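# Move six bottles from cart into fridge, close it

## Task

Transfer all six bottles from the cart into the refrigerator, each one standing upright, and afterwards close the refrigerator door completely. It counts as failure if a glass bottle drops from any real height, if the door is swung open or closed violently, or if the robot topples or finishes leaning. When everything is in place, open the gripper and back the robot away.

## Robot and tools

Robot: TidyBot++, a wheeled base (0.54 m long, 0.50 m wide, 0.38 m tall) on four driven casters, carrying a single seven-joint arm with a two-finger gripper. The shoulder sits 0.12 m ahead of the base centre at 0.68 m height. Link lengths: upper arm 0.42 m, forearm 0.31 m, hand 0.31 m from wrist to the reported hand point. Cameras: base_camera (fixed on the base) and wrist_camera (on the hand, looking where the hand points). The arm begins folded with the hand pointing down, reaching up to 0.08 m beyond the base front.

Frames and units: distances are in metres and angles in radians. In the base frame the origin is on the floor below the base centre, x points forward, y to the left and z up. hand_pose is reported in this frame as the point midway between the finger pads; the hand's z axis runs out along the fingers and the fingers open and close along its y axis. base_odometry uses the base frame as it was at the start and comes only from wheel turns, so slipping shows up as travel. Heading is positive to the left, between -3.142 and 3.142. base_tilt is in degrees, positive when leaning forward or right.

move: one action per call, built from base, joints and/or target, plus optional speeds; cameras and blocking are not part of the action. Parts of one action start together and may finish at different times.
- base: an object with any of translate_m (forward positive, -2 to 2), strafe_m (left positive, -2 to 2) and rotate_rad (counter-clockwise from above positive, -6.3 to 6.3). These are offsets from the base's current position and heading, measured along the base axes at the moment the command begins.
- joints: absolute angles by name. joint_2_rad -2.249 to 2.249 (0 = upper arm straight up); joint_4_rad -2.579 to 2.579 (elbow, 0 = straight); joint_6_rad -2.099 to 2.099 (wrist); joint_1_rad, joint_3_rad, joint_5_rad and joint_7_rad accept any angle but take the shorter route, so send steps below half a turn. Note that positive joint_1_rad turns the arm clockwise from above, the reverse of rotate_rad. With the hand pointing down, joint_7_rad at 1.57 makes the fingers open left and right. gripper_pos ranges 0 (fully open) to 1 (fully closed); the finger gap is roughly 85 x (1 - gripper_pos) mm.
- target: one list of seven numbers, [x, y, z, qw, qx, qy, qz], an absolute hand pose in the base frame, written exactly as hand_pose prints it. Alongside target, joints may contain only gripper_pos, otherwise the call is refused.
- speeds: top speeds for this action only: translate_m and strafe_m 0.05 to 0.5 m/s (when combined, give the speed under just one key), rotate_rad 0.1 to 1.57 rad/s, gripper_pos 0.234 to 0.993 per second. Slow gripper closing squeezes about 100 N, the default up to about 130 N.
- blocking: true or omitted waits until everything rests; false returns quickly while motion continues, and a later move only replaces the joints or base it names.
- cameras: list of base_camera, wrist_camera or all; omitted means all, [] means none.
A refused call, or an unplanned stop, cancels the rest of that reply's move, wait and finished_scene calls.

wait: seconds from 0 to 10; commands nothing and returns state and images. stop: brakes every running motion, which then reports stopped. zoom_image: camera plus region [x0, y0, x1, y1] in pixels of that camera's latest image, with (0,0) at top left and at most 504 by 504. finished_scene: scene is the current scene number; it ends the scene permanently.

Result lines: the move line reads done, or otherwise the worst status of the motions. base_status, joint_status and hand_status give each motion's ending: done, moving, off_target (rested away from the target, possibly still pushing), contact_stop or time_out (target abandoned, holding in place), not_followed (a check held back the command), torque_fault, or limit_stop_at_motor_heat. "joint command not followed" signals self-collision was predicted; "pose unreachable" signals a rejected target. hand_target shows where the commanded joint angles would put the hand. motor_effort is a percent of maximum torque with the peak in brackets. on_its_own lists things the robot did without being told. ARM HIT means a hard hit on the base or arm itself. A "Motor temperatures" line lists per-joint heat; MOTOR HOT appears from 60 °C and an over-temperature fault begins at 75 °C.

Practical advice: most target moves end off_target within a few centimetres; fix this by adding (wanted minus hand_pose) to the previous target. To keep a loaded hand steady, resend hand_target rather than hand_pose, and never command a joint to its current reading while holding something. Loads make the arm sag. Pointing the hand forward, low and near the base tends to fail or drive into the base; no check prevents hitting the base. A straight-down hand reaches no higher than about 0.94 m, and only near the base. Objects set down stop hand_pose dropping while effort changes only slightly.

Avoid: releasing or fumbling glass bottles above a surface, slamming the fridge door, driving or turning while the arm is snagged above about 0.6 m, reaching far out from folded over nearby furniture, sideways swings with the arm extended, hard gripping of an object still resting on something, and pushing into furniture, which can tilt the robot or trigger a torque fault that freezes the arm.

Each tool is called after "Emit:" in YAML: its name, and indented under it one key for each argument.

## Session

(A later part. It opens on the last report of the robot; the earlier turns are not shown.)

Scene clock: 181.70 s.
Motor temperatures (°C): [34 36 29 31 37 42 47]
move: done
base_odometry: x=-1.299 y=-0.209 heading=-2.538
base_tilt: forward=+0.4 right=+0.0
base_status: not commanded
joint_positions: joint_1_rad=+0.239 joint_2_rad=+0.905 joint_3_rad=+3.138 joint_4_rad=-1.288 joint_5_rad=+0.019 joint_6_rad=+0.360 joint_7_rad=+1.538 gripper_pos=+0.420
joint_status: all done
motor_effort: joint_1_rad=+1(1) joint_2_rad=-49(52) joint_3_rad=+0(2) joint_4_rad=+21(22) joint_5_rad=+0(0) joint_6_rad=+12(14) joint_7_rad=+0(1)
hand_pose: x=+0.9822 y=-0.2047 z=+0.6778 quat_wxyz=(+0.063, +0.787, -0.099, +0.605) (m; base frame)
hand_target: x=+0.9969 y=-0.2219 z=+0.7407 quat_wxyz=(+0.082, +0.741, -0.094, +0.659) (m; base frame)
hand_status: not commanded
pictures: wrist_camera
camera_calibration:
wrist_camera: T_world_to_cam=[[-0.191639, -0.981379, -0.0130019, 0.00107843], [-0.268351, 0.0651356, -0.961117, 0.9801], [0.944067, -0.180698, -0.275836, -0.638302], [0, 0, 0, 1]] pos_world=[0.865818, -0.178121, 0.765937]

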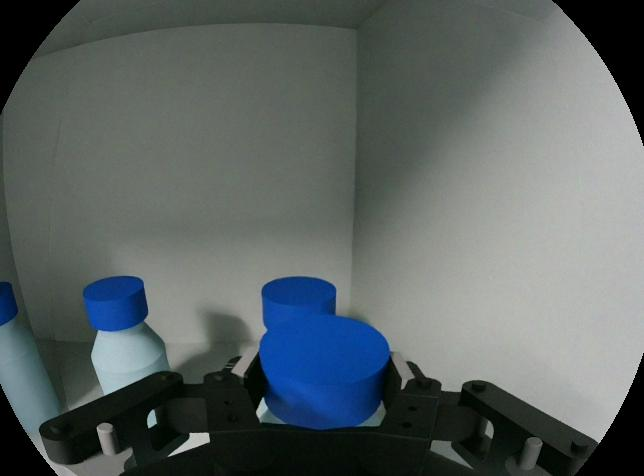

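Emit:
move:
  joints: {"joint_2_rad": 0.922, "joint_6_rad": 0.452}
  cameras: []

Emit:
move:
  joints: {"joint_2_rad": 0.938, "joint_6_rad": 0.462}
  cameras: []

Emit:
move:
  joints: {"joint_2_rad": 0.952, "joint_6_rad": 0.465}
  cameras: ["wrist_camera"]

Scene clock: 183.07 s.
Motor temperatures (°C): [34 36 29 31 37 42 47]
move: done
base_odometry: x=-1.299 y=-0.209 heading=-2.538
base_tilt: forward=+0.4 right=+0.0
base_status: not commanded
joint_positions: joint_1_rad=+0.239 joint_2_rad=+0.916 joint_3_rad=+3.138 joint_4_rad=-1.288 joint_5_rad=+0.019 joint_6_rad=+0.372 joint_7_rad=+1.538 gripper_pos=+0.420
joint_status: all done
motor_effort: joint_1_rad=+0(1) joint_2_rad=-49(50) joint_3_rad=-1(1) joint_4_rad=+21(21) joint_5_rad=+0(0) joint_6_rad=+13(13) joint_7_rad=+0(1)
hand_pose: x=+0.9830 y=-0.2048 z=+0.6723 quat_wxyz=(+0.063, +0.787, -0.099, +0.606) (m; base frame)
hand_target: x=+0.9985 y=-0.2223 z=+0.7245 quat_wxyz=(+0.081, +0.745, -0.094, +0.656) (m; base frame)
hand_status: not commanded
pictures: none
No camera images: "cameras" was empty.

Scene clock: 183.73 s.
Motor temperatures (°C): [34 36 29 31 37 42 47]
move: done
base_odometry: x=-1.299 y=-0.209 heading=-2.538
base_tilt: forward=+0.4 right=+0.0
base_status: not commanded
joint_positions: joint_1_rad=+0.239 joint_2_rad=+0.929 joint_3_rad=+3.138 joint_4_rad=-1.288 joint_5_rad=+0.019 joint_6_rad=+0.382 joint_7_rad=+1.538 gripper_pos=+0.420
joint_status: all done
motor_effort: joint_1_rad=+1(1) joint_2_rad=-49(50) joint_3_rad=+0(2) joint_4_rad=+20(22) joint_5_rad=+0(0) joint_6_rad=+12(13) joint_7_rad=+0(1)
hand_pose: x=+0.9836 y=-0.2049 z=+0.6630 quat_wxyz=(+0.063, +0.788, -0.099, +0.605) (m; base frame)
hand_target: x=+0.9994 y=-0.2226 z=+0.7131 quat_wxyz=(+0.081, +0.747, -0.094, +0.653) (m; base frame)
hand_status: not commanded
pictures: none
No camera images: "cameras" was empty.

Scene clock: 184.30 s.
Motor temperatures (°C): [34 36 29 31 37 42 47]
move: done
base_odometry: x=-1.299 y=-0.209 heading=-2.538
base_tilt: forward=+0.4 right=+0.0
base_status: not commanded
joint_positions: joint_1_rad=+0.239 joint_2_rad=+0.938 joint_3_rad=+3.138 joint_4_rad=-1.287 joint_5_rad=+0.019 joint_6_rad=+0.387 joint_7_rad=+1.538 gripper_pos=+0.420
joint_status: all done
motor_effort: joint_1_rad=+0(1) joint_2_rad=-48(50) joint_3_rad=-1(2) joint_4_rad=+20(21) joint_5_rad=+0(0) joint_6_rad=+12(13) joint_7_rad=-1(1)
hand_pose: x=+0.9839 y=-0.2050 z=+0.6568 quat_wxyz=(+0.063, +0.789, -0.099, +0.603) (m; base frame)
hand_target: x=+0.9999 y=-0.2227 z=+0.7013 quat_wxyz=(+0.081, +0.750, -0.095, +0.649) (m; base frame)
hand_status: not commanded
pictures: wrist_camera
camera_calibration:
wrist_camera: T_world_to_cam=[[-0.191413, -0.981415, -0.0136424, 0.00103547], [-0.273934, 0.0667642, -0.959428, 0.965052], [0.942508, -0.17991, -0.281622, -0.640328], [0, 0, 0, 1]] pos_world=[0.868073, -0.178616, 0.745582]

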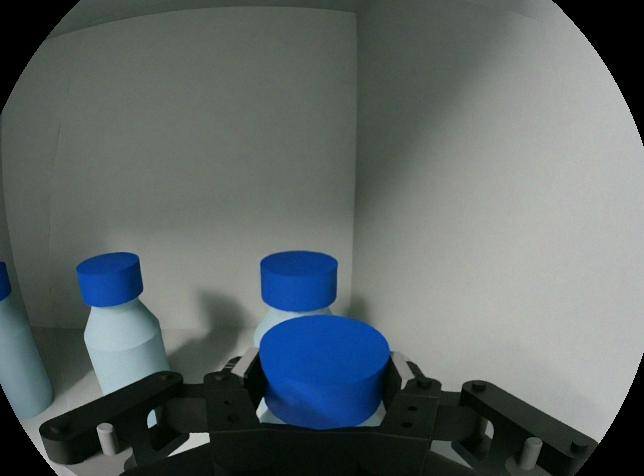

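Emit:
move:
  joints: {"joint_2_rad": 0.964, "joint_6_rad": 0.467}
  cameras: []

Scene clock: 185.10 s.
Motor temperatures (°C): [34 36 29 31 37 42 47]
move: done
base_odometry: x=-1.299 y=-0.209 heading=-2.538
base_tilt: forward=+0.4 right=+0.0
base_status: not commanded
joint_positions: joint_1_rad=+0.239 joint_2_rad=+0.941 joint_3_rad=+3.138 joint_4_rad=-1.286 joint_5_rad=+0.019 joint_6_rad=+0.392 joint_7_rad=+1.538 gripper_pos=+0.420
joint_status: all done
motor_effort: joint_1_rad=+1(1) joint_2_rad=-47(48) joint_3_rad=-1(2) joint_4_rad=+20(20) joint_5_rad=+0(0) joint_6_rad=+12(12) joint_7_rad=+0(1)
hand_pose: x=+0.9847 y=-0.2051 z=+0.6567 quat_wxyz=(+0.063, +0.788, -0.099, +0.605) (m; base frame)
hand_target: x=+1.0001 y=-0.2228 z=+0.6910 quat_wxyz=(+0.080, +0.754, -0.095, +0.646) (m; base frame)
hand_status: not commanded
pictures: none
No camera images: "cameras" was empty.

Emit:
move:
  joints: {"gripper_pos": 0.1}
  speeds: {"gripper_pos": 0.4}
  cameras: ["wrist_camera"]

Emit:
move:
  base: {"translate_m": -0.37}
  speeds: {"translate_m": 0.45}
  cameras: ["wrist_camera"]

Emit:
move:
  base: {"translate_m": -0.68, "strafe_m": -0.1865, "rotate_rad": -1.80}
  joints: {"joint_1_rad": 0, "joint_2_rad": -0.4, "joint_4_rad": -1.87, "joint_6_rad": -0.3, "gripper_pos": 0.27}
  speeds: {"rotate_rad": 0.8}
  blocking: false
  cameras: []

Emit:
wait:
  seconds: 1.3
  cameras: []

Emit:
move:
  joints: {"joint_1_rad": 0, "joint_2_rad": 0.026, "joint_4_rad": -1.8685, "joint_6_rad": 0.049}

Scene clock: 187.87 s.
Motor temperatures (°C): [34 36 29 31 37 42 47]
move: done
base_odometry: x=-1.299 y=-0.209 heading=-2.538
base_tilt: forward=+0.4 right=+0.0
base_status: not commanded
joint_positions: joint_1_rad=+0.239 joint_2_rad=+0.941 joint_3_rad=+3.138 joint_4_rad=-1.266 joint_5_rad=+0.019 joint_6_rad=+0.414 joint_7_rad=+1.538 gripper_pos=+0.100
joint_status: all done
motor_effort: joint_1_rad=+1(2) joint_2_rad=-43(48) joint_3_rad=-1(2) joint_4_rad=+18(20) joint_5_rad=+0(0) joint_6_rad=+9(12) joint_7_rad=+0(1)
hand_pose: x=+0.9913 y=-0.2067 z=+0.6738 quat_wxyz=(+0.065, +0.775, -0.097, +0.621) (m; base frame)
hand_target: x=+1.0001 y=-0.2228 z=+0.6910 quat_wxyz=(+0.080, +0.754, -0.095, +0.646) (m; base frame)
hand_status: not commanded
pictures: wrist_camera
camera_calibration:
wrist_camera: T_world_to_cam=[[-0.190635, -0.981588, -0.0119466, -0.000959211], [-0.231505, 0.0567806, -0.971175, 0.947295], [0.953973, -0.182375, -0.238067, -0.68398], [0, 0, 0, 1]] pos_world=[0.871619, -0.17947, 0.757145]

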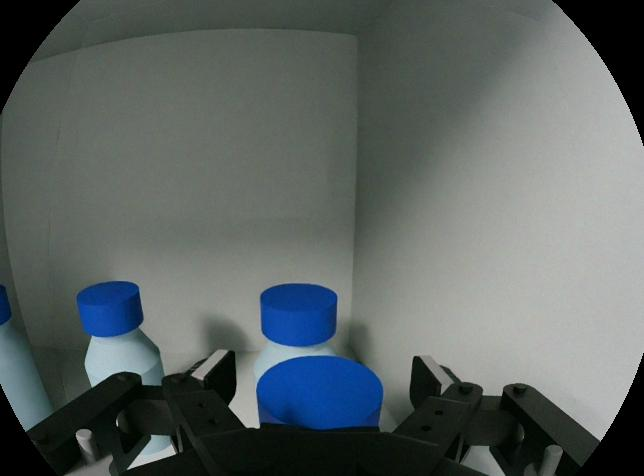

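Scene clock: 189.90 s.
Motor temperatures (°C): [34 36 29 31 37 42 47]
move: done
base_odometry: x=-0.994 y=+0.001 heading=-2.537
base_tilt: forward=+0.4 right=+0.0
base_status: done
joint_positions: joint_1_rad=+0.247 joint_2_rad=+0.942 joint_3_rad=+3.138 joint_4_rad=-1.262 joint_5_rad=+0.019 joint_6_rad=+0.415 joint_7_rad=+1.538 gripper_pos=+0.100
joint_status: not commanded
motor_effort: joint_1_rad=+0(5) joint_2_rad=-44(47) joint_3_rad=+0(3) joint_4_rad=+17(18) joint_5_rad=+0(1) joint_6_rad=+9(10) joint_7_rad=+0(1)
hand_pose: x=+0.9909 y=-0.2135 z=+0.6764 quat_wxyz=(+0.067, +0.773, -0.100, +0.623) (m; base frame)
hand_target: x=+1.0001 y=-0.2228 z=+0.6910 quat_wxyz=(+0.080, +0.754, -0.095, +0.646) (m; base frame)
hand_status: not commanded
pictures: wrist_camera
camera_calibration:
wrist_camera: T_world_to_cam=[[-0.197916, -0.980151, -0.0115248, -0.000466317], [-0.225949, 0.057059, -0.972467, 0.94554], [0.953822, -0.189863, -0.232757, -0.689344], [0, 0, 0, 1]] pos_world=[0.871062, -0.18529, 0.759051]

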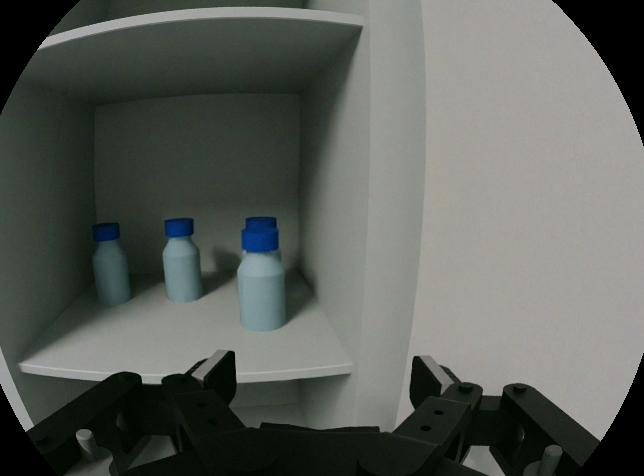

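Scene clock: 190.40 s.
Motor temperatures (°C): [34 36 29 31 37 42 47]
move: moving
base_odometry: x=-0.941 y=+0.065 heading=-2.727
base_tilt: forward=+0.4 right=+0.0
base_status: translate_m moving; strafe_m moving; rotate_rad moving
joint_positions: joint_1_rad=+0.146 joint_2_rad=+0.887 joint_3_rad=+3.089 joint_4_rad=-1.284 joint_5_rad=+0.027 joint_6_rad=+0.405 joint_7_rad=+1.538 gripper_pos=+0.273
joint_status: joint_1_rad moving; joint_2_rad moving; joint_4_rad moving; joint_6_rad moving; gripper_pos moving
motor_effort: joint_1_rad=+17(36) joint_2_rad=-48(49) joint_3_rad=+9(21) joint_4_rad=+19(22) joint_5_rad=-4(8) joint_6_rad=+10(11) joint_7_rad=+0(1)
hand_pose: x=+1.0043 y=-0.0965 z=+0.7111 quat_wxyz=(+0.013, +0.770, -0.056, +0.635) (m; base frame)
hand_target: x=+0.9830 y=-0.1960 z=+0.7519 quat_wxyz=(+0.072, +0.756, -0.086, +0.645) (m; base frame)
hand_status: not commanded
pictures: none
No camera images: "cameras" was empty.

Scene clock: 191.70 s.
Motor temperatures (°C): [34 36 29 31 37 42 47]
earlier move: moving
TORQUE WARNING: joint_1_rad reached its warning level (56.7 N m). A warning alone does not stop the arm.
base_odometry: x=-0.569 y=+0.508 heading=+2.759
base_tilt: forward=+0.4 right=+0.0
base_status: translate_m moving; strafe_m moving; rotate_rad moving
joint_positions: joint_1_rad=+0.038 joint_2_rad=-0.264 joint_3_rad=+3.144 joint_4_rad=-1.766 joint_5_rad=+0.018 joint_6_rad=-0.146 joint_7_rad=+1.538 gripper_pos=+0.273
joint_status: joint_1_rad moving; joint_2_rad moving; joint_4_rad moving; joint_6_rad moving; the others done
motor_effort: joint_1_rad=+2(55) joint_2_rad=-8(49) joint_3_rad=+3(39) joint_4_rad=+19(27) joint_5_rad=+0(8) joint_6_rad=+9(15) joint_7_rad=+0(1)
hand_pose: x=+0.6327 y=-0.0202 z=+1.0859 quat_wxyz=(+0.009, +0.733, -0.021, +0.679) (m; base frame)
hand_target: x=+0.6282 y=-0.0103 z=+1.0369 quat_wxyz=(+0.007, +0.772, -0.009, +0.635) (m; base frame)
hand_status: not commanded
wait: 1.30 s; no rest
pictures: none
No camera images: "cameras" was empty.

Scene clock: 193.83 s.
Motor temperatures (°C): [34 36 29 31 37 42 47]
move: done
base_odometry: x=-0.541 y=+0.541 heading=+1.947
base_tilt: forward=+0.4 right=+0.0
base_status: done
joint_positions: joint_1_rad=+0.010 joint_2_rad=+0.015 joint_3_rad=+3.140 joint_4_rad=-1.847 joint_5_rad=+0.018 joint_6_rad=+0.016 joint_7_rad=+1.538 gripper_pos=+0.273
joint_status: all done
motor_effort: joint_1_rad=+1(3) joint_2_rad=-20(22) joint_3_rad=+0(3) joint_4_rad=+20(21) joint_5_rad=+0(1) joint_6_rad=+9(10) joint_7_rad=+0(1)
hand_pose: x=+0.7260 y=-0.0035 z=+0.9278 quat_wxyz=(-0.002, +0.797, -0.009, +0.604) (m; base frame)
hand_target: x=+0.7276 y=+0.0023 z=+0.9180 quat_wxyz=(-0.001, +0.797, +0.000, +0.604) (m; base frame)
hand_status: not commanded
pictures: base_camera, wrist_camera
camera_calibration:
wrist_camera: T_world_to_cam=[[0.0297575, -0.999527, -0.00777292, -0.0130043], [-0.288327, -0.0011376, -0.957531, 1.14948], [0.957069, 0.0307348, -0.288225, -0.288353], [0, 0, 0, 1]] pos_world=[0.607788, -0.002828, 1.01746]

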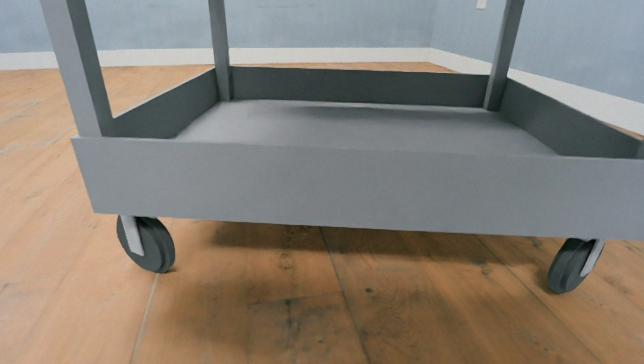

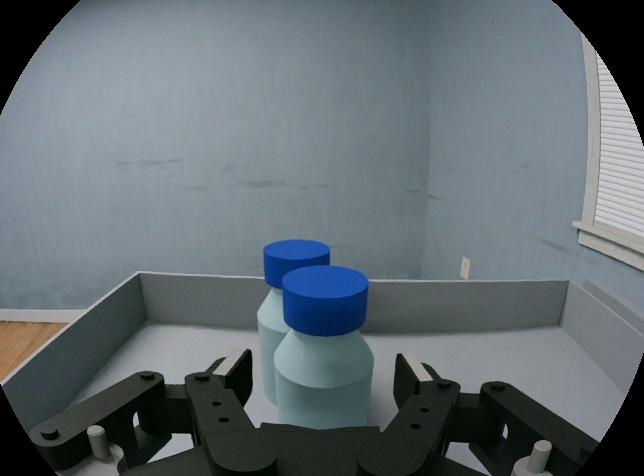

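Emit:
move:

Scene clock: 195.60 s.
Motor temperatures (°C): [34 36 29 31 37 42 47]
base_odometry: x=-0.541 y=+0.541 heading=+1.947
base_tilt: forward=+0.4 right=+0.0
base_status: done
joint_positions: joint_1_rad=+0.010 joint_2_rad=+0.015 joint_3_rad=+3.140 joint_4_rad=-1.847 joint_5_rad=+0.018 joint_6_rad=+0.016 joint_7_rad=+1.538 gripper_pos=+0.273
joint_status: all done
motor_effort: joint_1_rad=+0(3) joint_2_rad=-19(22) joint_3_rad=+0(3) joint_4_rad=+20(21) joint_5_rad=+0(1) joint_6_rad=+9(10) joint_7_rad=+0(1)
hand_pose: x=+0.7260 y=-0.0035 z=+0.9278 quat_wxyz=(-0.002, +0.797, -0.009, +0.604) (m; base frame)
hand_target: x=+0.7276 y=+0.0023 z=+0.9180 quat_wxyz=(-0.001, +0.797, +0.000, +0.604) (m; base frame)
hand_status: not commanded
pictures: base_camera, wrist_camera
camera_calibration:
wrist_camera: T_world_to_cam=[[0.0297575, -0.999527, -0.00777292, -0.0130043], [-0.288327, -0.0011376, -0.957531, 1.14948], [0.957069, 0.0307348, -0.288225, -0.288353], [0, 0, 0, 1]] pos_world=[0.607788, -0.002828, 1.01746]

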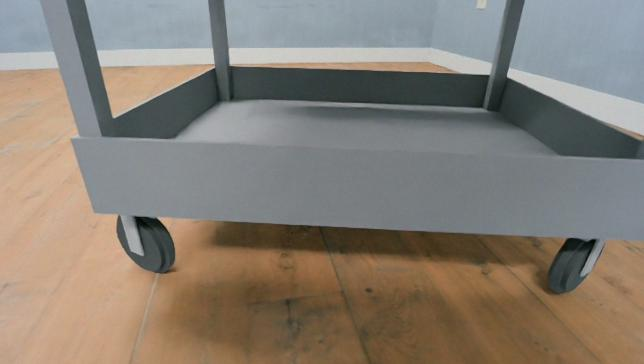

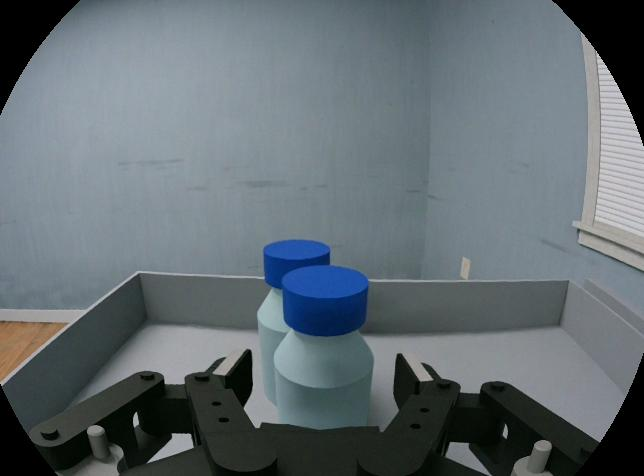

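Emit:
move:
  base: {"translate_m": 0.078}
  speeds: {"translate_m": 0.12}
  cameras: ["wrist_camera"]

Scene clock: 197.03 s.
Motor temperatures (°C): [34 36 29 31 37 42 47]
move: done
base_odometry: x=-0.570 y=+0.614 heading=+1.946
base_tilt: forward=+0.4 right=+0.0
base_status: done
joint_positions: joint_1_rad=+0.010 joint_2_rad=+0.017 joint_3_rad=+3.140 joint_4_rad=-1.847 joint_5_rad=+0.018 joint_6_rad=+0.016 joint_7_rad=+1.538 gripper_pos=+0.273
joint_status: not commanded
motor_effort: joint_1_rad=+0(2) joint_2_rad=-19(22) joint_3_rad=+0(1) joint_4_rad=+19(21) joint_5_rad=+0(1) joint_6_rad=+10(10) joint_7_rad=+0(1)
hand_pose: x=+0.7265 y=-0.0035 z=+0.9263 quat_wxyz=(-0.002, +0.798, -0.009, +0.603) (m; base frame)
hand_target: x=+0.7276 y=+0.0023 z=+0.9180 quat_wxyz=(-0.001, +0.797, +0.000, +0.604) (m; base frame)
hand_status: not commanded
pictures: wrist_camera
camera_calibration:
wrist_camera: T_world_to_cam=[[0.0297964, -0.999525, -0.00787308, -0.0129374], [-0.290746, -0.00113078, -0.9568, 1.14925], [0.956336, 0.0307983, -0.290642, -0.286535], [0, 0, 0, 1]] pos_world=[0.608549, -0.00280689, 1.01622]

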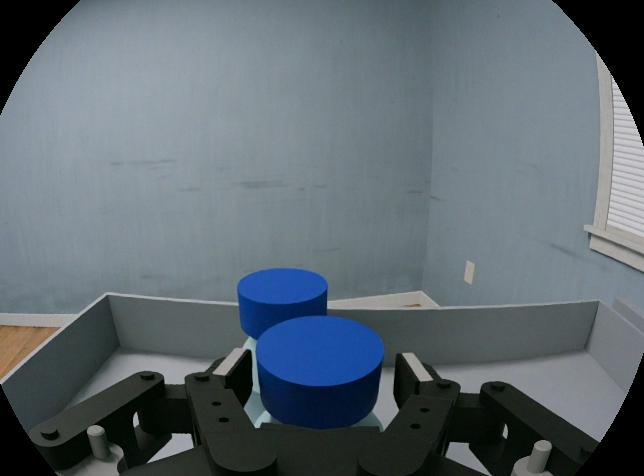

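Emit:
move:
  joints: {"gripper_pos": 0.6}
  speeds: {"gripper_pos": 0.234}
  cameras: ["wrist_camera"]

Emit:
move:
  joints: {"joint_1_rad": 0, "joint_2_rad": -0.05, "joint_3_rad": 3.14, "joint_4_rad": -1.448, "joint_5_rad": 0, "joint_6_rad": -0.38, "joint_7_rad": 1.57}
  cameras: ["wrist_camera"]

Scene clock: 199.47 s.
Motor temperatures (°C): [34 36 29 31 37 42 47]
move: off_target
base_odometry: x=-0.570 y=+0.614 heading=+1.946
base_tilt: forward=+0.4 right=+0.0
base_status: not commanded
joint_positions: joint_1_rad=+0.008 joint_2_rad=+0.017 joint_3_rad=+3.139 joint_4_rad=-1.847 joint_5_rad=+0.018 joint_6_rad=+0.016 joint_7_rad=+1.538 gripper_pos=+0.421
joint_status: gripper_pos off_target (ended at +0.421, target +0.600)
motor_effort: joint_1_rad=+0(2) joint_2_rad=-17(20) joint_3_rad=+0(2) joint_4_rad=+19(20) joint_5_rad=+0(0) joint_6_rad=+8(10) joint_7_rad=+0(1)
hand_pose: x=+0.7265 y=-0.0018 z=+0.9263 quat_wxyz=(-0.003, +0.798, -0.008, +0.603) (m; base frame)
hand_target: x=+0.7276 y=+0.0023 z=+0.9180 quat_wxyz=(-0.001, +0.797, +0.000, +0.604) (m; base frame)
hand_status: not commanded
pictures: wrist_camera
camera_calibration:
wrist_camera: T_world_to_cam=[[0.0324696, -0.999442, -0.00787645, -0.013253], [-0.290714, -0.00190417, -0.956808, 1.14925], [0.956259, 0.0333569, -0.290613, -0.286542], [0, 0, 0, 1]] pos_world=[0.608542, -0.00149912, 1.01624]

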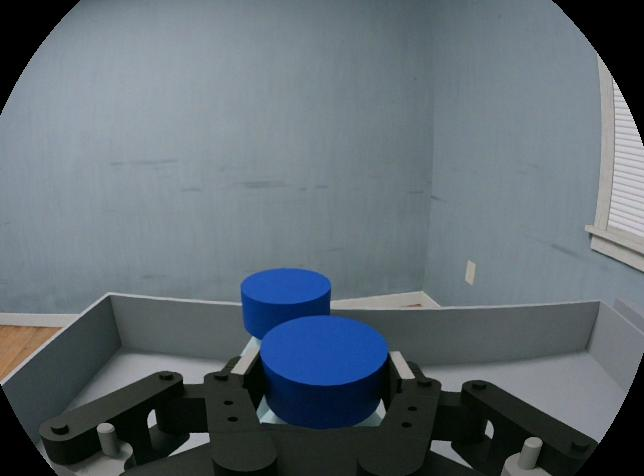

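Scene clock: 201.37 s.
Motor temperatures (°C): [34 36 29 31 37 42 47]
move: off_target
base_odometry: x=-0.570 y=+0.614 heading=+1.946
base_tilt: forward=+0.4 right=+0.0
base_status: not commanded
joint_positions: joint_1_rad=+0.007 joint_2_rad=-0.018 joint_3_rad=+3.139 joint_4_rad=-1.520 joint_5_rad=+0.018 joint_6_rad=-0.349 joint_7_rad=+1.538 gripper_pos=+0.421
joint_status: joint_4_rad off_target (ended at -1.520, target -1.448); the others done
motor_effort: joint_1_rad=+0(2) joint_2_rad=-24(27) joint_3_rad=-1(1) joint_4_rad=+25(27) joint_5_rad=+0(1) joint_6_rad=+13(14) joint_7_rad=+0(1)
hand_pose: x=+0.7241 y=-0.0038 z=+1.0382 quat_wxyz=(-0.001, +0.799, -0.010, +0.602) (m; base frame)
hand_target: x=+0.7123 y=+0.0023 z=+1.0920 quat_wxyz=(-0.001, +0.776, +0.000, +0.630) (m; base frame)
hand_status: not commanded
pictures: wrist_camera
camera_calibration:
wrist_camera: T_world_to_cam=[[0.0259936, -0.999637, -0.0071499, -0.0102822], [-0.293264, -0.000787751, -0.956031, 1.25661], [0.955678, 0.0269475, -0.293178, -0.248584], [0, 0, 0, 1]] pos_world=[0.606354, -0.00258981, 1.12841]

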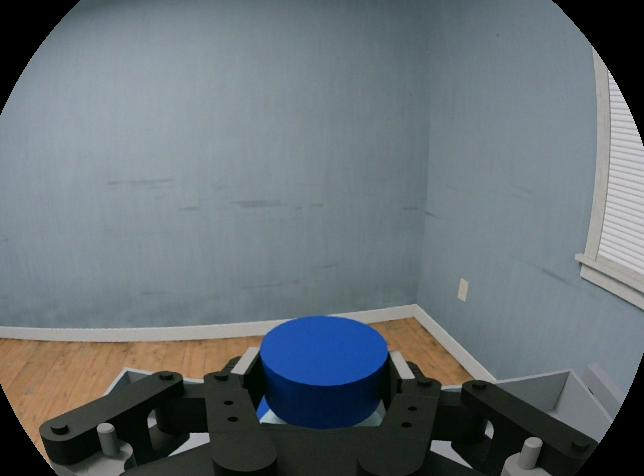

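Emit:
move:
  base: {"translate_m": -0.2}
  joints: {"joint_1_rad": 0, "joint_2_rad": -0.2, "joint_3_rad": 3.14, "joint_4_rad": -1.55, "joint_5_rad": 0, "joint_6_rad": -0.42, "joint_7_rad": 1.57}
  speeds: {"translate_m": 0.3}
  cameras: ["wrist_camera"]

Scene clock: 203.80 s.
Motor temperatures (°C): [34 36 29 31 37 42 47]
move: done
base_odometry: x=-0.496 y=+0.428 heading=+1.945
base_tilt: forward=+0.4 right=+0.0
base_status: done
joint_positions: joint_1_rad=+0.007 joint_2_rad=-0.181 joint_3_rad=+3.140 joint_4_rad=-1.557 joint_5_rad=+0.018 joint_6_rad=-0.397 joint_7_rad=+1.538 gripper_pos=+0.421
joint_status: all done
motor_effort: joint_1_rad=+0(2) joint_2_rad=-18(29) joint_3_rad=+0(2) joint_4_rad=+25(26) joint_5_rad=+0(1) joint_6_rad=+14(15) joint_7_rad=-1(1)
hand_pose: x=+0.6567 y=-0.0033 z=+1.0936 quat_wxyz=(-0.001, +0.775, -0.010, +0.632) (m; base frame)
hand_target: x=+0.6473 y=+0.0023 z=+1.1014 quat_wxyz=(-0.001, +0.774, +0.000, +0.633) (m; base frame)
hand_status: not commanded
pictures: wrist_camera
camera_calibration:
wrist_camera: T_world_to_cam=[[0.026022, -0.999651, -0.00454312, -0.0105281], [-0.219051, -0.00126779, -0.975713, 1.2626], [0.975366, 0.0263852, -0.219007, -0.261992], [0, 0, 0, 1]] pos_world=[0.532384, -0.00201103, 1.1745]

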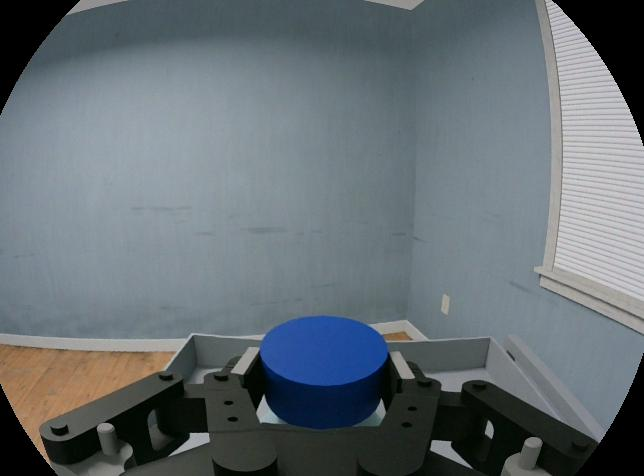

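Emit:
move:
  base: {"translate_m": -0.2055, "strafe_m": 0.489, "rotate_rad": 1.797}
  speeds: {"rotate_rad": 1.0}
  joints: {"joint_1_rad": 0, "joint_2_rad": -0.53, "joint_3_rad": 3.14, "joint_4_rad": -1.79, "joint_5_rad": 0, "joint_6_rad": -0.51, "joint_7_rad": 1.57}

Scene clock: 207.40 s.
Motor temperatures (°C): [34 36 29 31 37 42 47]
move: done
base_odometry: x=-0.876 y=+0.058 heading=-2.542
base_tilt: forward=+0.4 right=+0.0
base_status: done
joint_positions: joint_1_rad=+0.008 joint_2_rad=-0.508 joint_3_rad=+3.140 joint_4_rad=-1.790 joint_5_rad=+0.018 joint_6_rad=-0.481 joint_7_rad=+1.538 gripper_pos=+0.421
joint_status: all done
motor_effort: joint_1_rad=+0(4) joint_2_rad=-6(20) joint_3_rad=+0(6) joint_4_rad=+24(26) joint_5_rad=+0(2) joint_6_rad=+13(15) joint_7_rad=+0(1)
hand_pose: x=+0.5212 y=-0.0040 z=+1.0794 quat_wxyz=(+0.000, +0.772, -0.012, +0.636) (m; base frame)
hand_target: x=+0.5107 y=+0.0022 z=+1.0794 quat_wxyz=(+0.000, +0.774, +0.001, +0.633) (m; base frame)
hand_status: not commanded
pictures: base_camera, wrist_camera
camera_calibration:
wrist_camera: T_world_to_cam=[[0.0220783, -0.999747, -0.00439696, -0.00588759], [-0.208429, -0.000301449, -0.978037, 1.21607], [0.977788, 0.0225099, -0.208383, -0.145647], [0, 0, 0, 1]] pos_world=[0.396006, -0.00224101, 1.15898]

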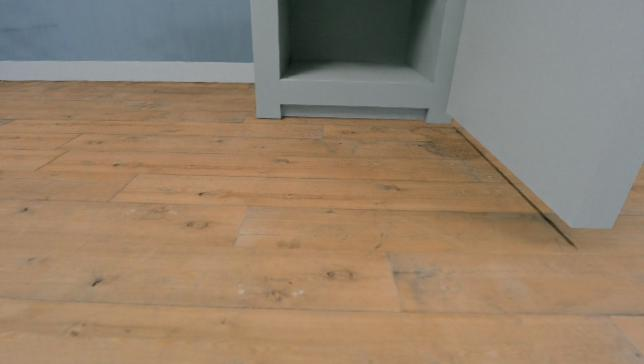

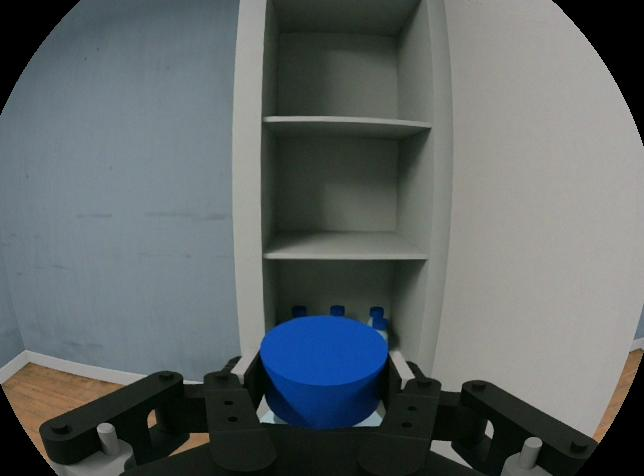

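Emit:
zoom_image:
  camera: "wrist_camera"
  region: [220, 90, 460, 350]

Scaled by 1.938.

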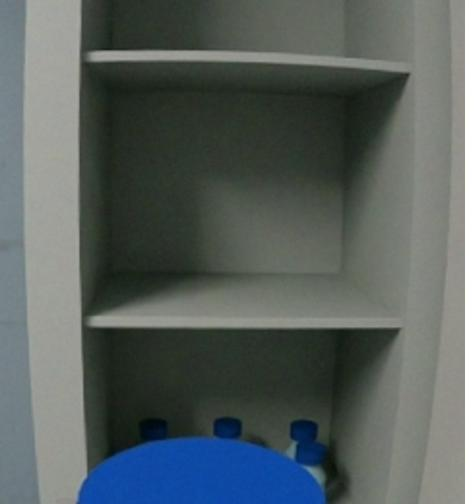

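Emit:
move:
  base: {"translate_m": 0.12}
  joints: {"joint_1_rad": 0.04, "joint_2_rad": 0.04, "joint_3_rad": 3.14, "joint_4_rad": -1.78, "joint_5_rad": 0, "joint_6_rad": 0.0, "joint_7_rad": 1.57}
  speeds: {"translate_m": 0.3}
  cameras: ["wrist_camera"]

Emit:
move:
  base: {"translate_m": 0.08}
  joints: {"joint_1_rad": 0.07, "joint_2_rad": 0.807, "joint_3_rad": 3.14, "joint_4_rad": -1.228, "joint_5_rad": 0, "joint_6_rad": 0.335, "joint_7_rad": 1.57}
  speeds: {"translate_m": 0.2}

Scene clock: 213.17 s.
Motor temperatures (°C): [34 36 29 31 37 42 47]
move: done
base_odometry: x=-0.975 y=-0.010 heading=-2.541
base_tilt: forward=+0.4 right=+0.0
base_status: done
joint_positions: joint_1_rad=+0.023 joint_2_rad=+0.048 joint_3_rad=+3.140 joint_4_rad=-1.791 joint_5_rad=+0.018 joint_6_rad=-0.091 joint_7_rad=+1.538 gripper_pos=+0.421
joint_status: all done
motor_effort: joint_1_rad=+0(1) joint_2_rad=-25(27) joint_3_rad=-1(2) joint_4_rad=+24(26) joint_5_rad=+0(1) joint_6_rad=+13(15) joint_7_rad=+0(1)
hand_pose: x=+0.7337 y=-0.0124 z=+0.9092 quat_wxyz=(+0.003, +0.822, -0.015, +0.569) (m; base frame)
hand_target: x=+0.7417 y=-0.0226 z=+0.9479 quat_wxyz=(+0.012, +0.789, -0.015, +0.614) (m; base frame)
hand_status: not commanded
pictures: wrist_camera
camera_calibration:
wrist_camera: T_world_to_cam=[[0.0136833, -0.999853, -0.0103592, -0.00817015], [-0.368297, 0.00459205, -0.929697, 1.16731], [0.929608, 0.0165366, -0.36818, -0.208205], [0, 0, 0, 1]] pos_world=[0.623577, -0.0100863, 1.0085]

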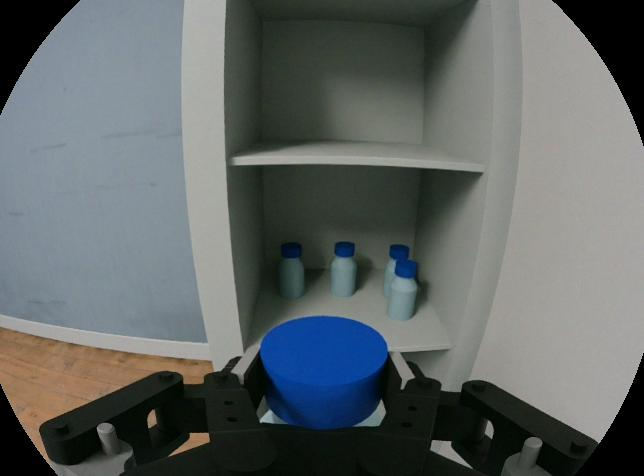

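Scene clock: 215.50 s.
Motor temperatures (°C): [34 36 29 31 37 42 47]
move: off_target
base_odometry: x=-1.042 y=-0.056 heading=-2.540
base_tilt: forward=+0.4 right=+0.0
base_status: done
joint_positions: joint_1_rad=+0.053 joint_2_rad=+0.819 joint_3_rad=+3.140 joint_4_rad=-1.303 joint_5_rad=+0.018 joint_6_rad=+0.244 joint_7_rad=+1.538 gripper_pos=+0.421
joint_status: joint_4_rad off_target (ended at -1.303, target -1.228); the others done
motor_effort: joint_1_rad=+1(1) joint_2_rad=-48(51) joint_3_rad=-1(2) joint_4_rad=+23(26) joint_5_rad=+0(1) joint_6_rad=+13(15) joint_7_rad=+0(1)
hand_pose: x=+0.9899 y=-0.0426 z=+0.7106 quat_wxyz=(+0.009, +0.806, -0.026, +0.591) (m; base frame)
hand_target: x=+1.0106 y=-0.0603 z=+0.7920 quat_wxyz=(+0.022, +0.751, -0.027, +0.660) (m; base frame)
hand_status: not commanded
pictures: base_camera, wrist_camera
camera_calibration:
wrist_camera: T_world_to_cam=[[-0.0105814, -0.999877, -0.0115429, -0.0190243], [-0.318588, 0.0143131, -0.947785, 1.04121], [0.947834, -0.00635143, -0.318701, -0.573114], [0, 0, 0, 1]] pos_world=[0.874734, -0.037565, 0.803975]

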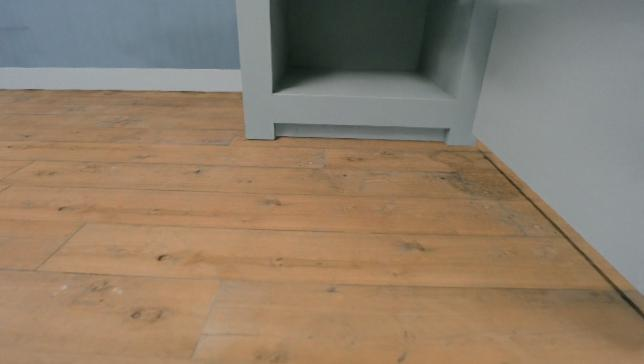

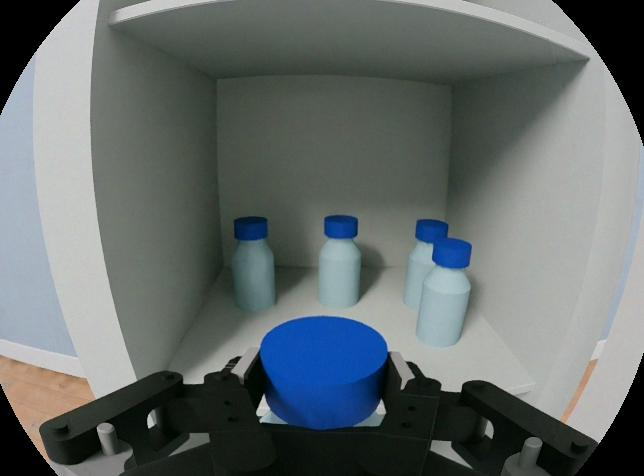

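Emit:
move:
  base: {"translate_m": 0.27}
  joints: {"joint_1_rad": 0.11, "joint_2_rad": 0.807, "joint_3_rad": 3.14, "joint_4_rad": -1.228, "joint_5_rad": 0, "joint_6_rad": 0.335, "joint_7_rad": 1.57}
  speeds: {"translate_m": 0.25}

Scene clock: 218.67 s.
Motor temperatures (°C): [34 36 29 31 37 42 47]
move: off_target
base_odometry: x=-1.264 y=-0.209 heading=-2.539
base_tilt: forward=+0.4 right=-0.1
base_status: done
joint_positions: joint_1_rad=+0.106 joint_2_rad=+0.819 joint_3_rad=+3.143 joint_4_rad=-1.297 joint_5_rad=+0.018 joint_6_rad=+0.248 joint_7_rad=+1.538 gripper_pos=+0.421
joint_status: joint_4_rad off_target (ended at -1.297, target -1.228); the others done
motor_effort: joint_1_rad=+0(4) joint_2_rad=-48(51) joint_3_rad=-1(2) joint_4_rad=+22(24) joint_5_rad=+0(1) joint_6_rad=+13(14) joint_7_rad=+0(1)
hand_pose: x=+0.9881 y=-0.0903 z=+0.7146 quat_wxyz=(+0.026, +0.803, -0.047, +0.594) (m; base frame)
hand_target: x=+1.0075 y=-0.0959 z=+0.7920 quat_wxyz=(+0.035, +0.750, -0.042, +0.659) (m; base frame)
hand_status: not commanded
pictures: base_camera, wrist_camera
camera_calibration:
wrist_camera: T_world_to_cam=[[-0.065094, -0.997835, -0.00942541, -0.0141381], [-0.309039, 0.0291395, -0.950603, 1.03898], [0.948819, -0.0589657, -0.310267, -0.582209], [0, 0, 0, 1]] pos_world=[0.872575, -0.0787132, 0.80688]

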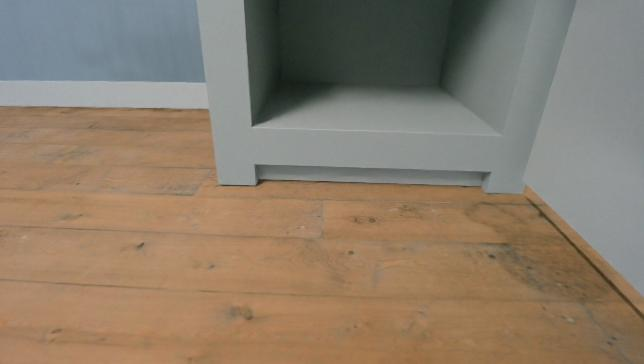

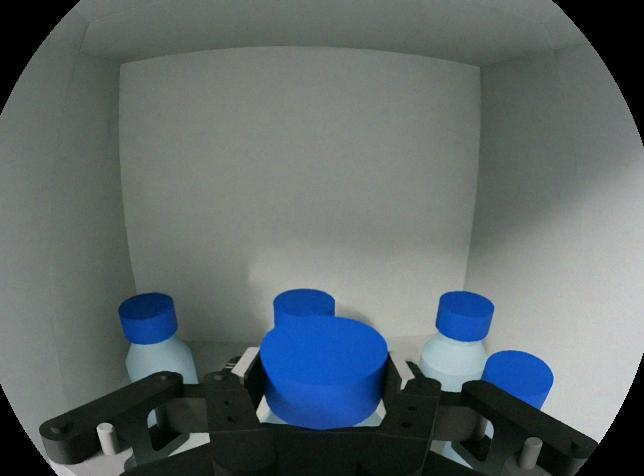

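Emit:
move:
  base: {"translate_m": 0.022, "strafe_m": 0.008}
  joints: {"joint_1_rad": 0.11, "joint_2_rad": 0.9, "joint_3_rad": 3.14, "joint_4_rad": -1.228, "joint_5_rad": 0, "joint_6_rad": 0.44, "joint_7_rad": 1.57}
  speeds: {"translate_m": 0.1}
  cameras: ["wrist_camera"]

Emit:
move:
  joints: {"joint_1_rad": 0.11, "joint_2_rad": 0.922, "joint_3_rad": 3.14, "joint_4_rad": -1.228, "joint_5_rad": 0, "joint_6_rad": 0.452, "joint_7_rad": 1.57}
  cameras: ["wrist_camera"]

Emit:
move:
  joints: {"joint_1_rad": 0.11, "joint_2_rad": 0.938, "joint_3_rad": 3.14, "joint_4_rad": -1.228, "joint_5_rad": 0, "joint_6_rad": 0.462, "joint_7_rad": 1.57}
  cameras: []

Scene clock: 221.13 s.
Motor temperatures (°C): [34 36 29 31 37 42 47]
move: done
base_odometry: x=-1.278 y=-0.228 heading=-2.539
base_tilt: forward=+0.4 right=+0.0
base_status: done
joint_positions: joint_1_rad=+0.106 joint_2_rad=+0.914 joint_3_rad=+3.142 joint_4_rad=-1.285 joint_5_rad=+0.018 joint_6_rad=+0.355 joint_7_rad=+1.538 gripper_pos=+0.421
joint_status: all done
motor_effort: joint_1_rad=+0(5) joint_2_rad=-50(54) joint_3_rad=+0(3) joint_4_rad=+22(24) joint_5_rad=+0(1) joint_6_rad=+13(15) joint_7_rad=+0(1)
hand_pose: x=+1.0016 y=-0.0913 z=+0.6702 quat_wxyz=(+0.025, +0.795, -0.047, +0.604) (m; base frame)
hand_target: x=+1.0193 y=-0.0973 z=+0.7407 quat_wxyz=(+0.035, +0.746, -0.041, +0.664) (m; base frame)
hand_status: not commanded
pictures: wrist_camera
camera_calibration:
wrist_camera: T_world_to_cam=[[-0.0633497, -0.997944, -0.00977176, -0.0162189], [-0.285534, 0.0275062, -0.957974, 0.982219], [0.956272, -0.0578972, -0.28669, -0.632018], [0, 0, 0, 1]] pos_world=[0.883811, -0.0797947, 0.759588]

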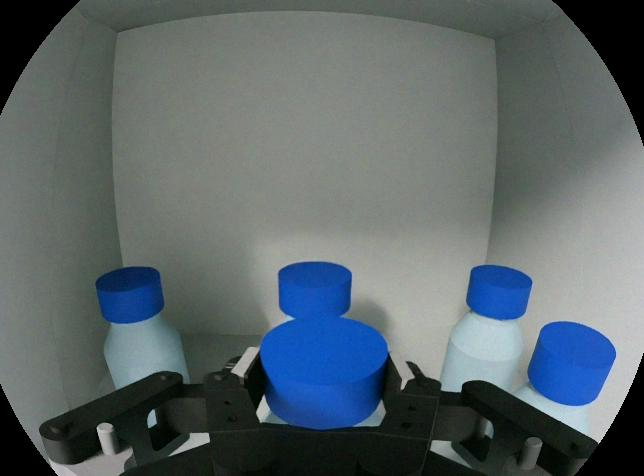

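Scene clock: 221.77 s.
Motor temperatures (°C): [34 36 29 31 37 42 47]
move: done
base_odometry: x=-1.278 y=-0.228 heading=-2.539
base_tilt: forward=+0.4 right=+0.0
base_status: not commanded
joint_positions: joint_1_rad=+0.106 joint_2_rad=+0.924 joint_3_rad=+3.142 joint_4_rad=-1.285 joint_5_rad=+0.018 joint_6_rad=+0.366 joint_7_rad=+1.538 gripper_pos=+0.421
joint_status: all done
motor_effort: joint_1_rad=+1(1) joint_2_rad=-51(52) joint_3_rad=-2(2) joint_4_rad=+22(22) joint_5_rad=+0(0) joint_6_rad=+13(14) joint_7_rad=+0(1)
hand_pose: x=+1.0024 y=-0.0913 z=+0.6647 quat_wxyz=(+0.025, +0.795, -0.047, +0.604) (m; base frame)
hand_target: x=+1.0209 y=-0.0974 z=+0.7245 quat_wxyz=(+0.035, +0.749, -0.042, +0.660) (m; base frame)
hand_status: not commanded
pictures: wrist_camera
camera_calibration:
wrist_camera: T_world_to_cam=[[-0.063173, -0.997954, -0.00983986, -0.0163791], [-0.284554, 0.0274615, -0.958267, 0.976381], [0.956576, -0.0577366, -0.285707, -0.635278], [0, 0, 0, 1]] pos_world=[0.88449, -0.0798373, 0.753969]

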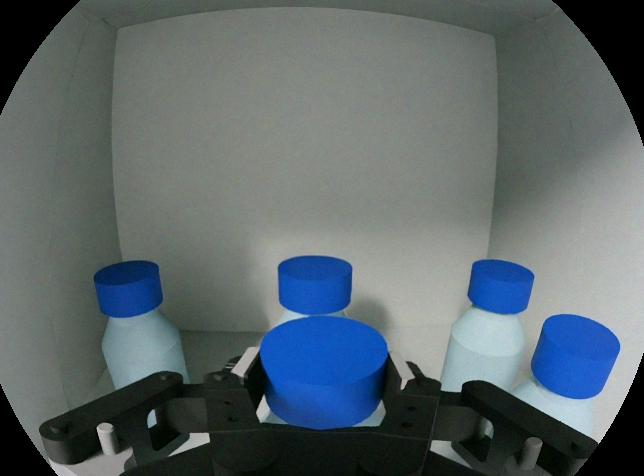

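Scene clock: 222.37 s.
Motor temperatures (°C): [34 36 29 31 37 42 47]
move: done
base_odometry: x=-1.278 y=-0.228 heading=-2.539
base_tilt: forward=+0.4 right=+0.0
base_status: not commanded
joint_positions: joint_1_rad=+0.106 joint_2_rad=+0.933 joint_3_rad=+3.142 joint_4_rad=-1.285 joint_5_rad=+0.018 joint_6_rad=+0.377 joint_7_rad=+1.538 gripper_pos=+0.421
joint_status: all done
motor_effort: joint_1_rad=+1(1) joint_2_rad=-50(51) joint_3_rad=+0(2) joint_4_rad=+21(22) joint_5_rad=+0(1) joint_6_rad=+13(13) joint_7_rad=-1(1)
hand_pose: x=+1.0031 y=-0.0913 z=+0.6592 quat_wxyz=(+0.025, +0.795, -0.047, +0.605) (m; base frame)
hand_target: x=+1.0219 y=-0.0976 z=+0.7131 quat_wxyz=(+0.035, +0.751, -0.042, +0.658) (m; base frame)
hand_status: not commanded
pictures: none
No camera images: "cameras" was empty.

Emit:
move:
  joints: {"joint_1_rad": 0.11, "joint_2_rad": 0.95, "joint_3_rad": 3.14, "joint_4_rad": -1.228, "joint_5_rad": 0, "joint_6_rad": 0.466, "joint_7_rad": 1.57}
  cameras: []

Emit:
move:
  joints: {"joint_1_rad": 0.11, "joint_2_rad": 0.962, "joint_3_rad": 3.14, "joint_4_rad": -1.228, "joint_5_rad": 0, "joint_6_rad": 0.467, "joint_7_rad": 1.57}
  cameras: ["wrist_camera"]

Scene clock: 223.27 s.
Motor temperatures (°C): [34 36 29 31 37 42 47]
move: done
base_odometry: x=-1.278 y=-0.228 heading=-2.539
base_tilt: forward=+0.4 right=+0.0
base_status: not commanded
joint_positions: joint_1_rad=+0.106 joint_2_rad=+0.936 joint_3_rad=+3.142 joint_4_rad=-1.285 joint_5_rad=+0.018 joint_6_rad=+0.384 joint_7_rad=+1.538 gripper_pos=+0.421
joint_status: all done
motor_effort: joint_1_rad=+0(1) joint_2_rad=-48(50) joint_3_rad=+0(2) joint_4_rad=+21(21) joint_5_rad=+0(1) joint_6_rad=+12(14) joint_7_rad=+0(1)
hand_pose: x=+1.0037 y=-0.0914 z=+0.6591 quat_wxyz=(+0.025, +0.793, -0.047, +0.607) (m; base frame)
hand_target: x=+1.0224 y=-0.0976 z=+0.7034 quat_wxyz=(+0.035, +0.754, -0.042, +0.655) (m; base frame)
hand_status: not commanded
pictures: none
No camera images: "cameras" was empty.

Scene clock: 223.77 s.
Motor temperatures (°C): [34 36 29 31 37 42 47]
move: done
base_odometry: x=-1.278 y=-0.228 heading=-2.539
base_tilt: forward=+0.4 right=-0.1
base_status: not commanded
joint_positions: joint_1_rad=+0.106 joint_2_rad=+0.939 joint_3_rad=+3.142 joint_4_rad=-1.284 joint_5_rad=+0.018 joint_6_rad=+0.391 joint_7_rad=+1.538 gripper_pos=+0.421
joint_status: all done
motor_effort: joint_1_rad=+0(1) joint_2_rad=-47(48) joint_3_rad=+0(2) joint_4_rad=+20(20) joint_5_rad=+0(1) joint_6_rad=+12(13) joint_7_rad=+0(1)
hand_pose: x=+1.0043 y=-0.0914 z=+0.6589 quat_wxyz=(+0.025, +0.792, -0.046, +0.608) (m; base frame)
hand_target: x=+1.0226 y=-0.0976 z=+0.6928 quat_wxyz=(+0.035, +0.758, -0.042, +0.650) (m; base frame)
hand_status: not commanded
pictures: wrist_camera
camera_calibration:
wrist_camera: T_world_to_cam=[[-0.0626968, -0.997986, -0.00965767, -0.0169837], [-0.274803, 0.0265651, -0.961133, 0.963425], [0.959454, -0.0576061, -0.275915, -0.64807], [0, 0, 0, 1]] pos_world=[0.885481, -0.0798758, 0.747004]

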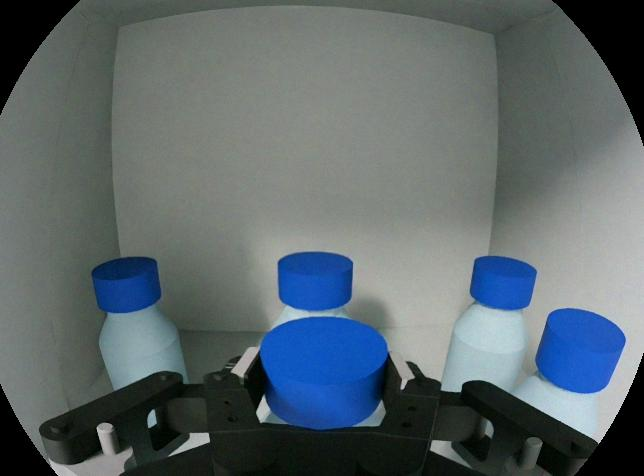

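Emit:
move:
  joints: {"gripper_pos": 0.1}
  speeds: {"gripper_pos": 0.4}
  cameras: ["wrist_camera"]

Scene clock: 225.67 s.
Motor temperatures (°C): [34 37 29 31 37 42 47]
move: done
base_odometry: x=-1.278 y=-0.228 heading=-2.539
base_tilt: forward=+0.4 right=+0.0
base_status: not commanded
joint_positions: joint_1_rad=+0.106 joint_2_rad=+0.939 joint_3_rad=+3.142 joint_4_rad=-1.265 joint_5_rad=+0.018 joint_6_rad=+0.415 joint_7_rad=+1.538 gripper_pos=+0.100
joint_status: all done
motor_effort: joint_1_rad=+0(1) joint_2_rad=-44(48) joint_3_rad=+0(2) joint_4_rad=+18(21) joint_5_rad=+0(0) joint_6_rad=+9(12) joint_7_rad=+0(1)
hand_pose: x=+1.0110 y=-0.0920 z=+0.6766 quat_wxyz=(+0.026, +0.779, -0.046, +0.625) (m; base frame)
hand_target: x=+1.0226 y=-0.0976 z=+0.6928 quat_wxyz=(+0.035, +0.758, -0.042, +0.650) (m; base frame)
hand_status: not commanded
pictures: wrist_camera
camera_calibration:
wrist_camera: T_world_to_cam=[[-0.061938, -0.998048, -0.00800921, -0.0188613], [-0.233388, 0.0222851, -0.972128, 0.9475], [0.970409, -0.0583424, -0.234312, -0.688981], [0, 0, 0, 1]] pos_world=[0.88856, -0.0801364, 0.759504]

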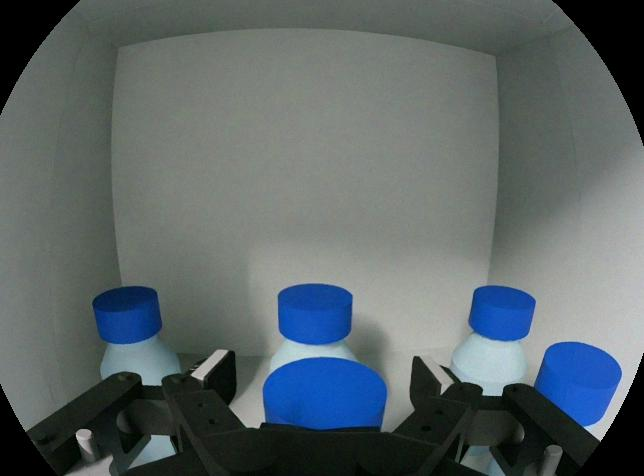

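Emit:
move:
  base: {"translate_m": -0.37}
  speeds: {"translate_m": 0.4}

Scene clock: 227.87 s.
Motor temperatures (°C): [34 37 29 31 37 42 47]
move: done
base_odometry: x=-0.973 y=-0.018 heading=-2.539
base_tilt: forward=+0.4 right=+0.0
base_status: done
joint_positions: joint_1_rad=+0.107 joint_2_rad=+0.939 joint_3_rad=+3.142 joint_4_rad=-1.262 joint_5_rad=+0.018 joint_6_rad=+0.416 joint_7_rad=+1.538 gripper_pos=+0.100
joint_status: not commanded
motor_effort: joint_1_rad=+1(3) joint_2_rad=-44(47) joint_3_rad=+0(2) joint_4_rad=+17(19) joint_5_rad=+0(0) joint_6_rad=+9(10) joint_7_rad=+0(1)
hand_pose: x=+1.0118 y=-0.0930 z=+0.6788 quat_wxyz=(+0.026, +0.777, -0.046, +0.627) (m; base frame)
hand_target: x=+1.0226 y=-0.0976 z=+0.6928 quat_wxyz=(+0.035, +0.758, -0.042, +0.650) (m; base frame)
hand_status: not commanded
pictures: base_camera, wrist_camera
camera_calibration:
wrist_camera: T_world_to_cam=[[-0.0629654, -0.997985, -0.00782265, -0.0189317], [-0.229027, 0.022078, -0.97317, 0.946081], [0.971382, -0.0594844, -0.229955, -0.69334], [0, 0, 0, 1]] pos_world=[0.888984, -0.0810241, 0.761112]

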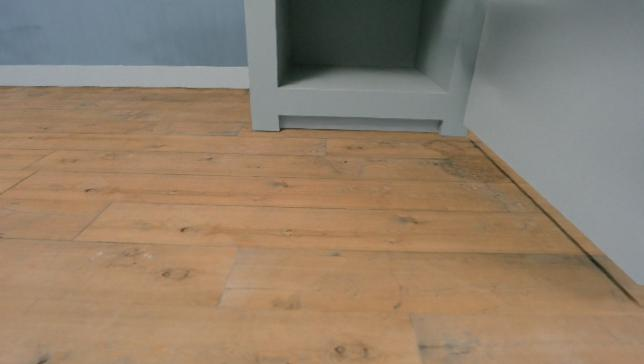

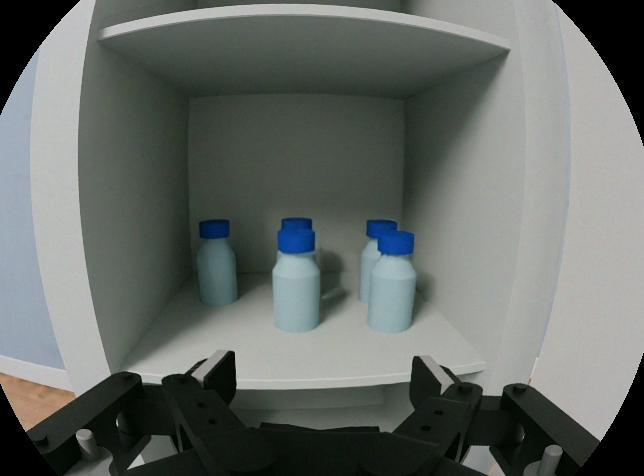

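Emit:
move:
  base: {"translate_m": -0.2}
  joints: {"joint_1_rad": 0, "joint_2_rad": -0.4, "joint_3_rad": 3.14, "joint_4_rad": -1.87, "joint_5_rad": 0, "joint_6_rad": -0.3, "joint_7_rad": 1.57, "gripper_pos": 0.27}
  cameras: []

Scene clock: 232.07 s.
Motor temperatures (°C): [34 37 29 31 37 42 47]
move: done
base_odometry: x=-0.808 y=+0.095 heading=-2.539
base_tilt: forward=+0.4 right=+0.0
base_status: done
joint_positions: joint_1_rad=+0.018 joint_2_rad=-0.395 joint_3_rad=+3.142 joint_4_rad=-1.840 joint_5_rad=+0.018 joint_6_rad=-0.242 joint_7_rad=+1.538 gripper_pos=+0.271
joint_status: all done
motor_effort: joint_1_rad=+0(3) joint_2_rad=-7(48) joint_3_rad=+0(2) joint_4_rad=+20(21) joint_5_rad=+0(2) joint_6_rad=+9(10) joint_7_rad=+0(1)
hand_pose: x=+0.5780 y=-0.0086 z=+1.0734 quat_wxyz=(+0.003, +0.747, -0.014, +0.665) (m; base frame)
hand_target: x=+0.5730 y=+0.0022 z=+1.0394 quat_wxyz=(+0.000, +0.774, +0.000, +0.633) (m; base frame)
hand_status: not commanded
pictures: none
No camera images: "cameras" was empty.


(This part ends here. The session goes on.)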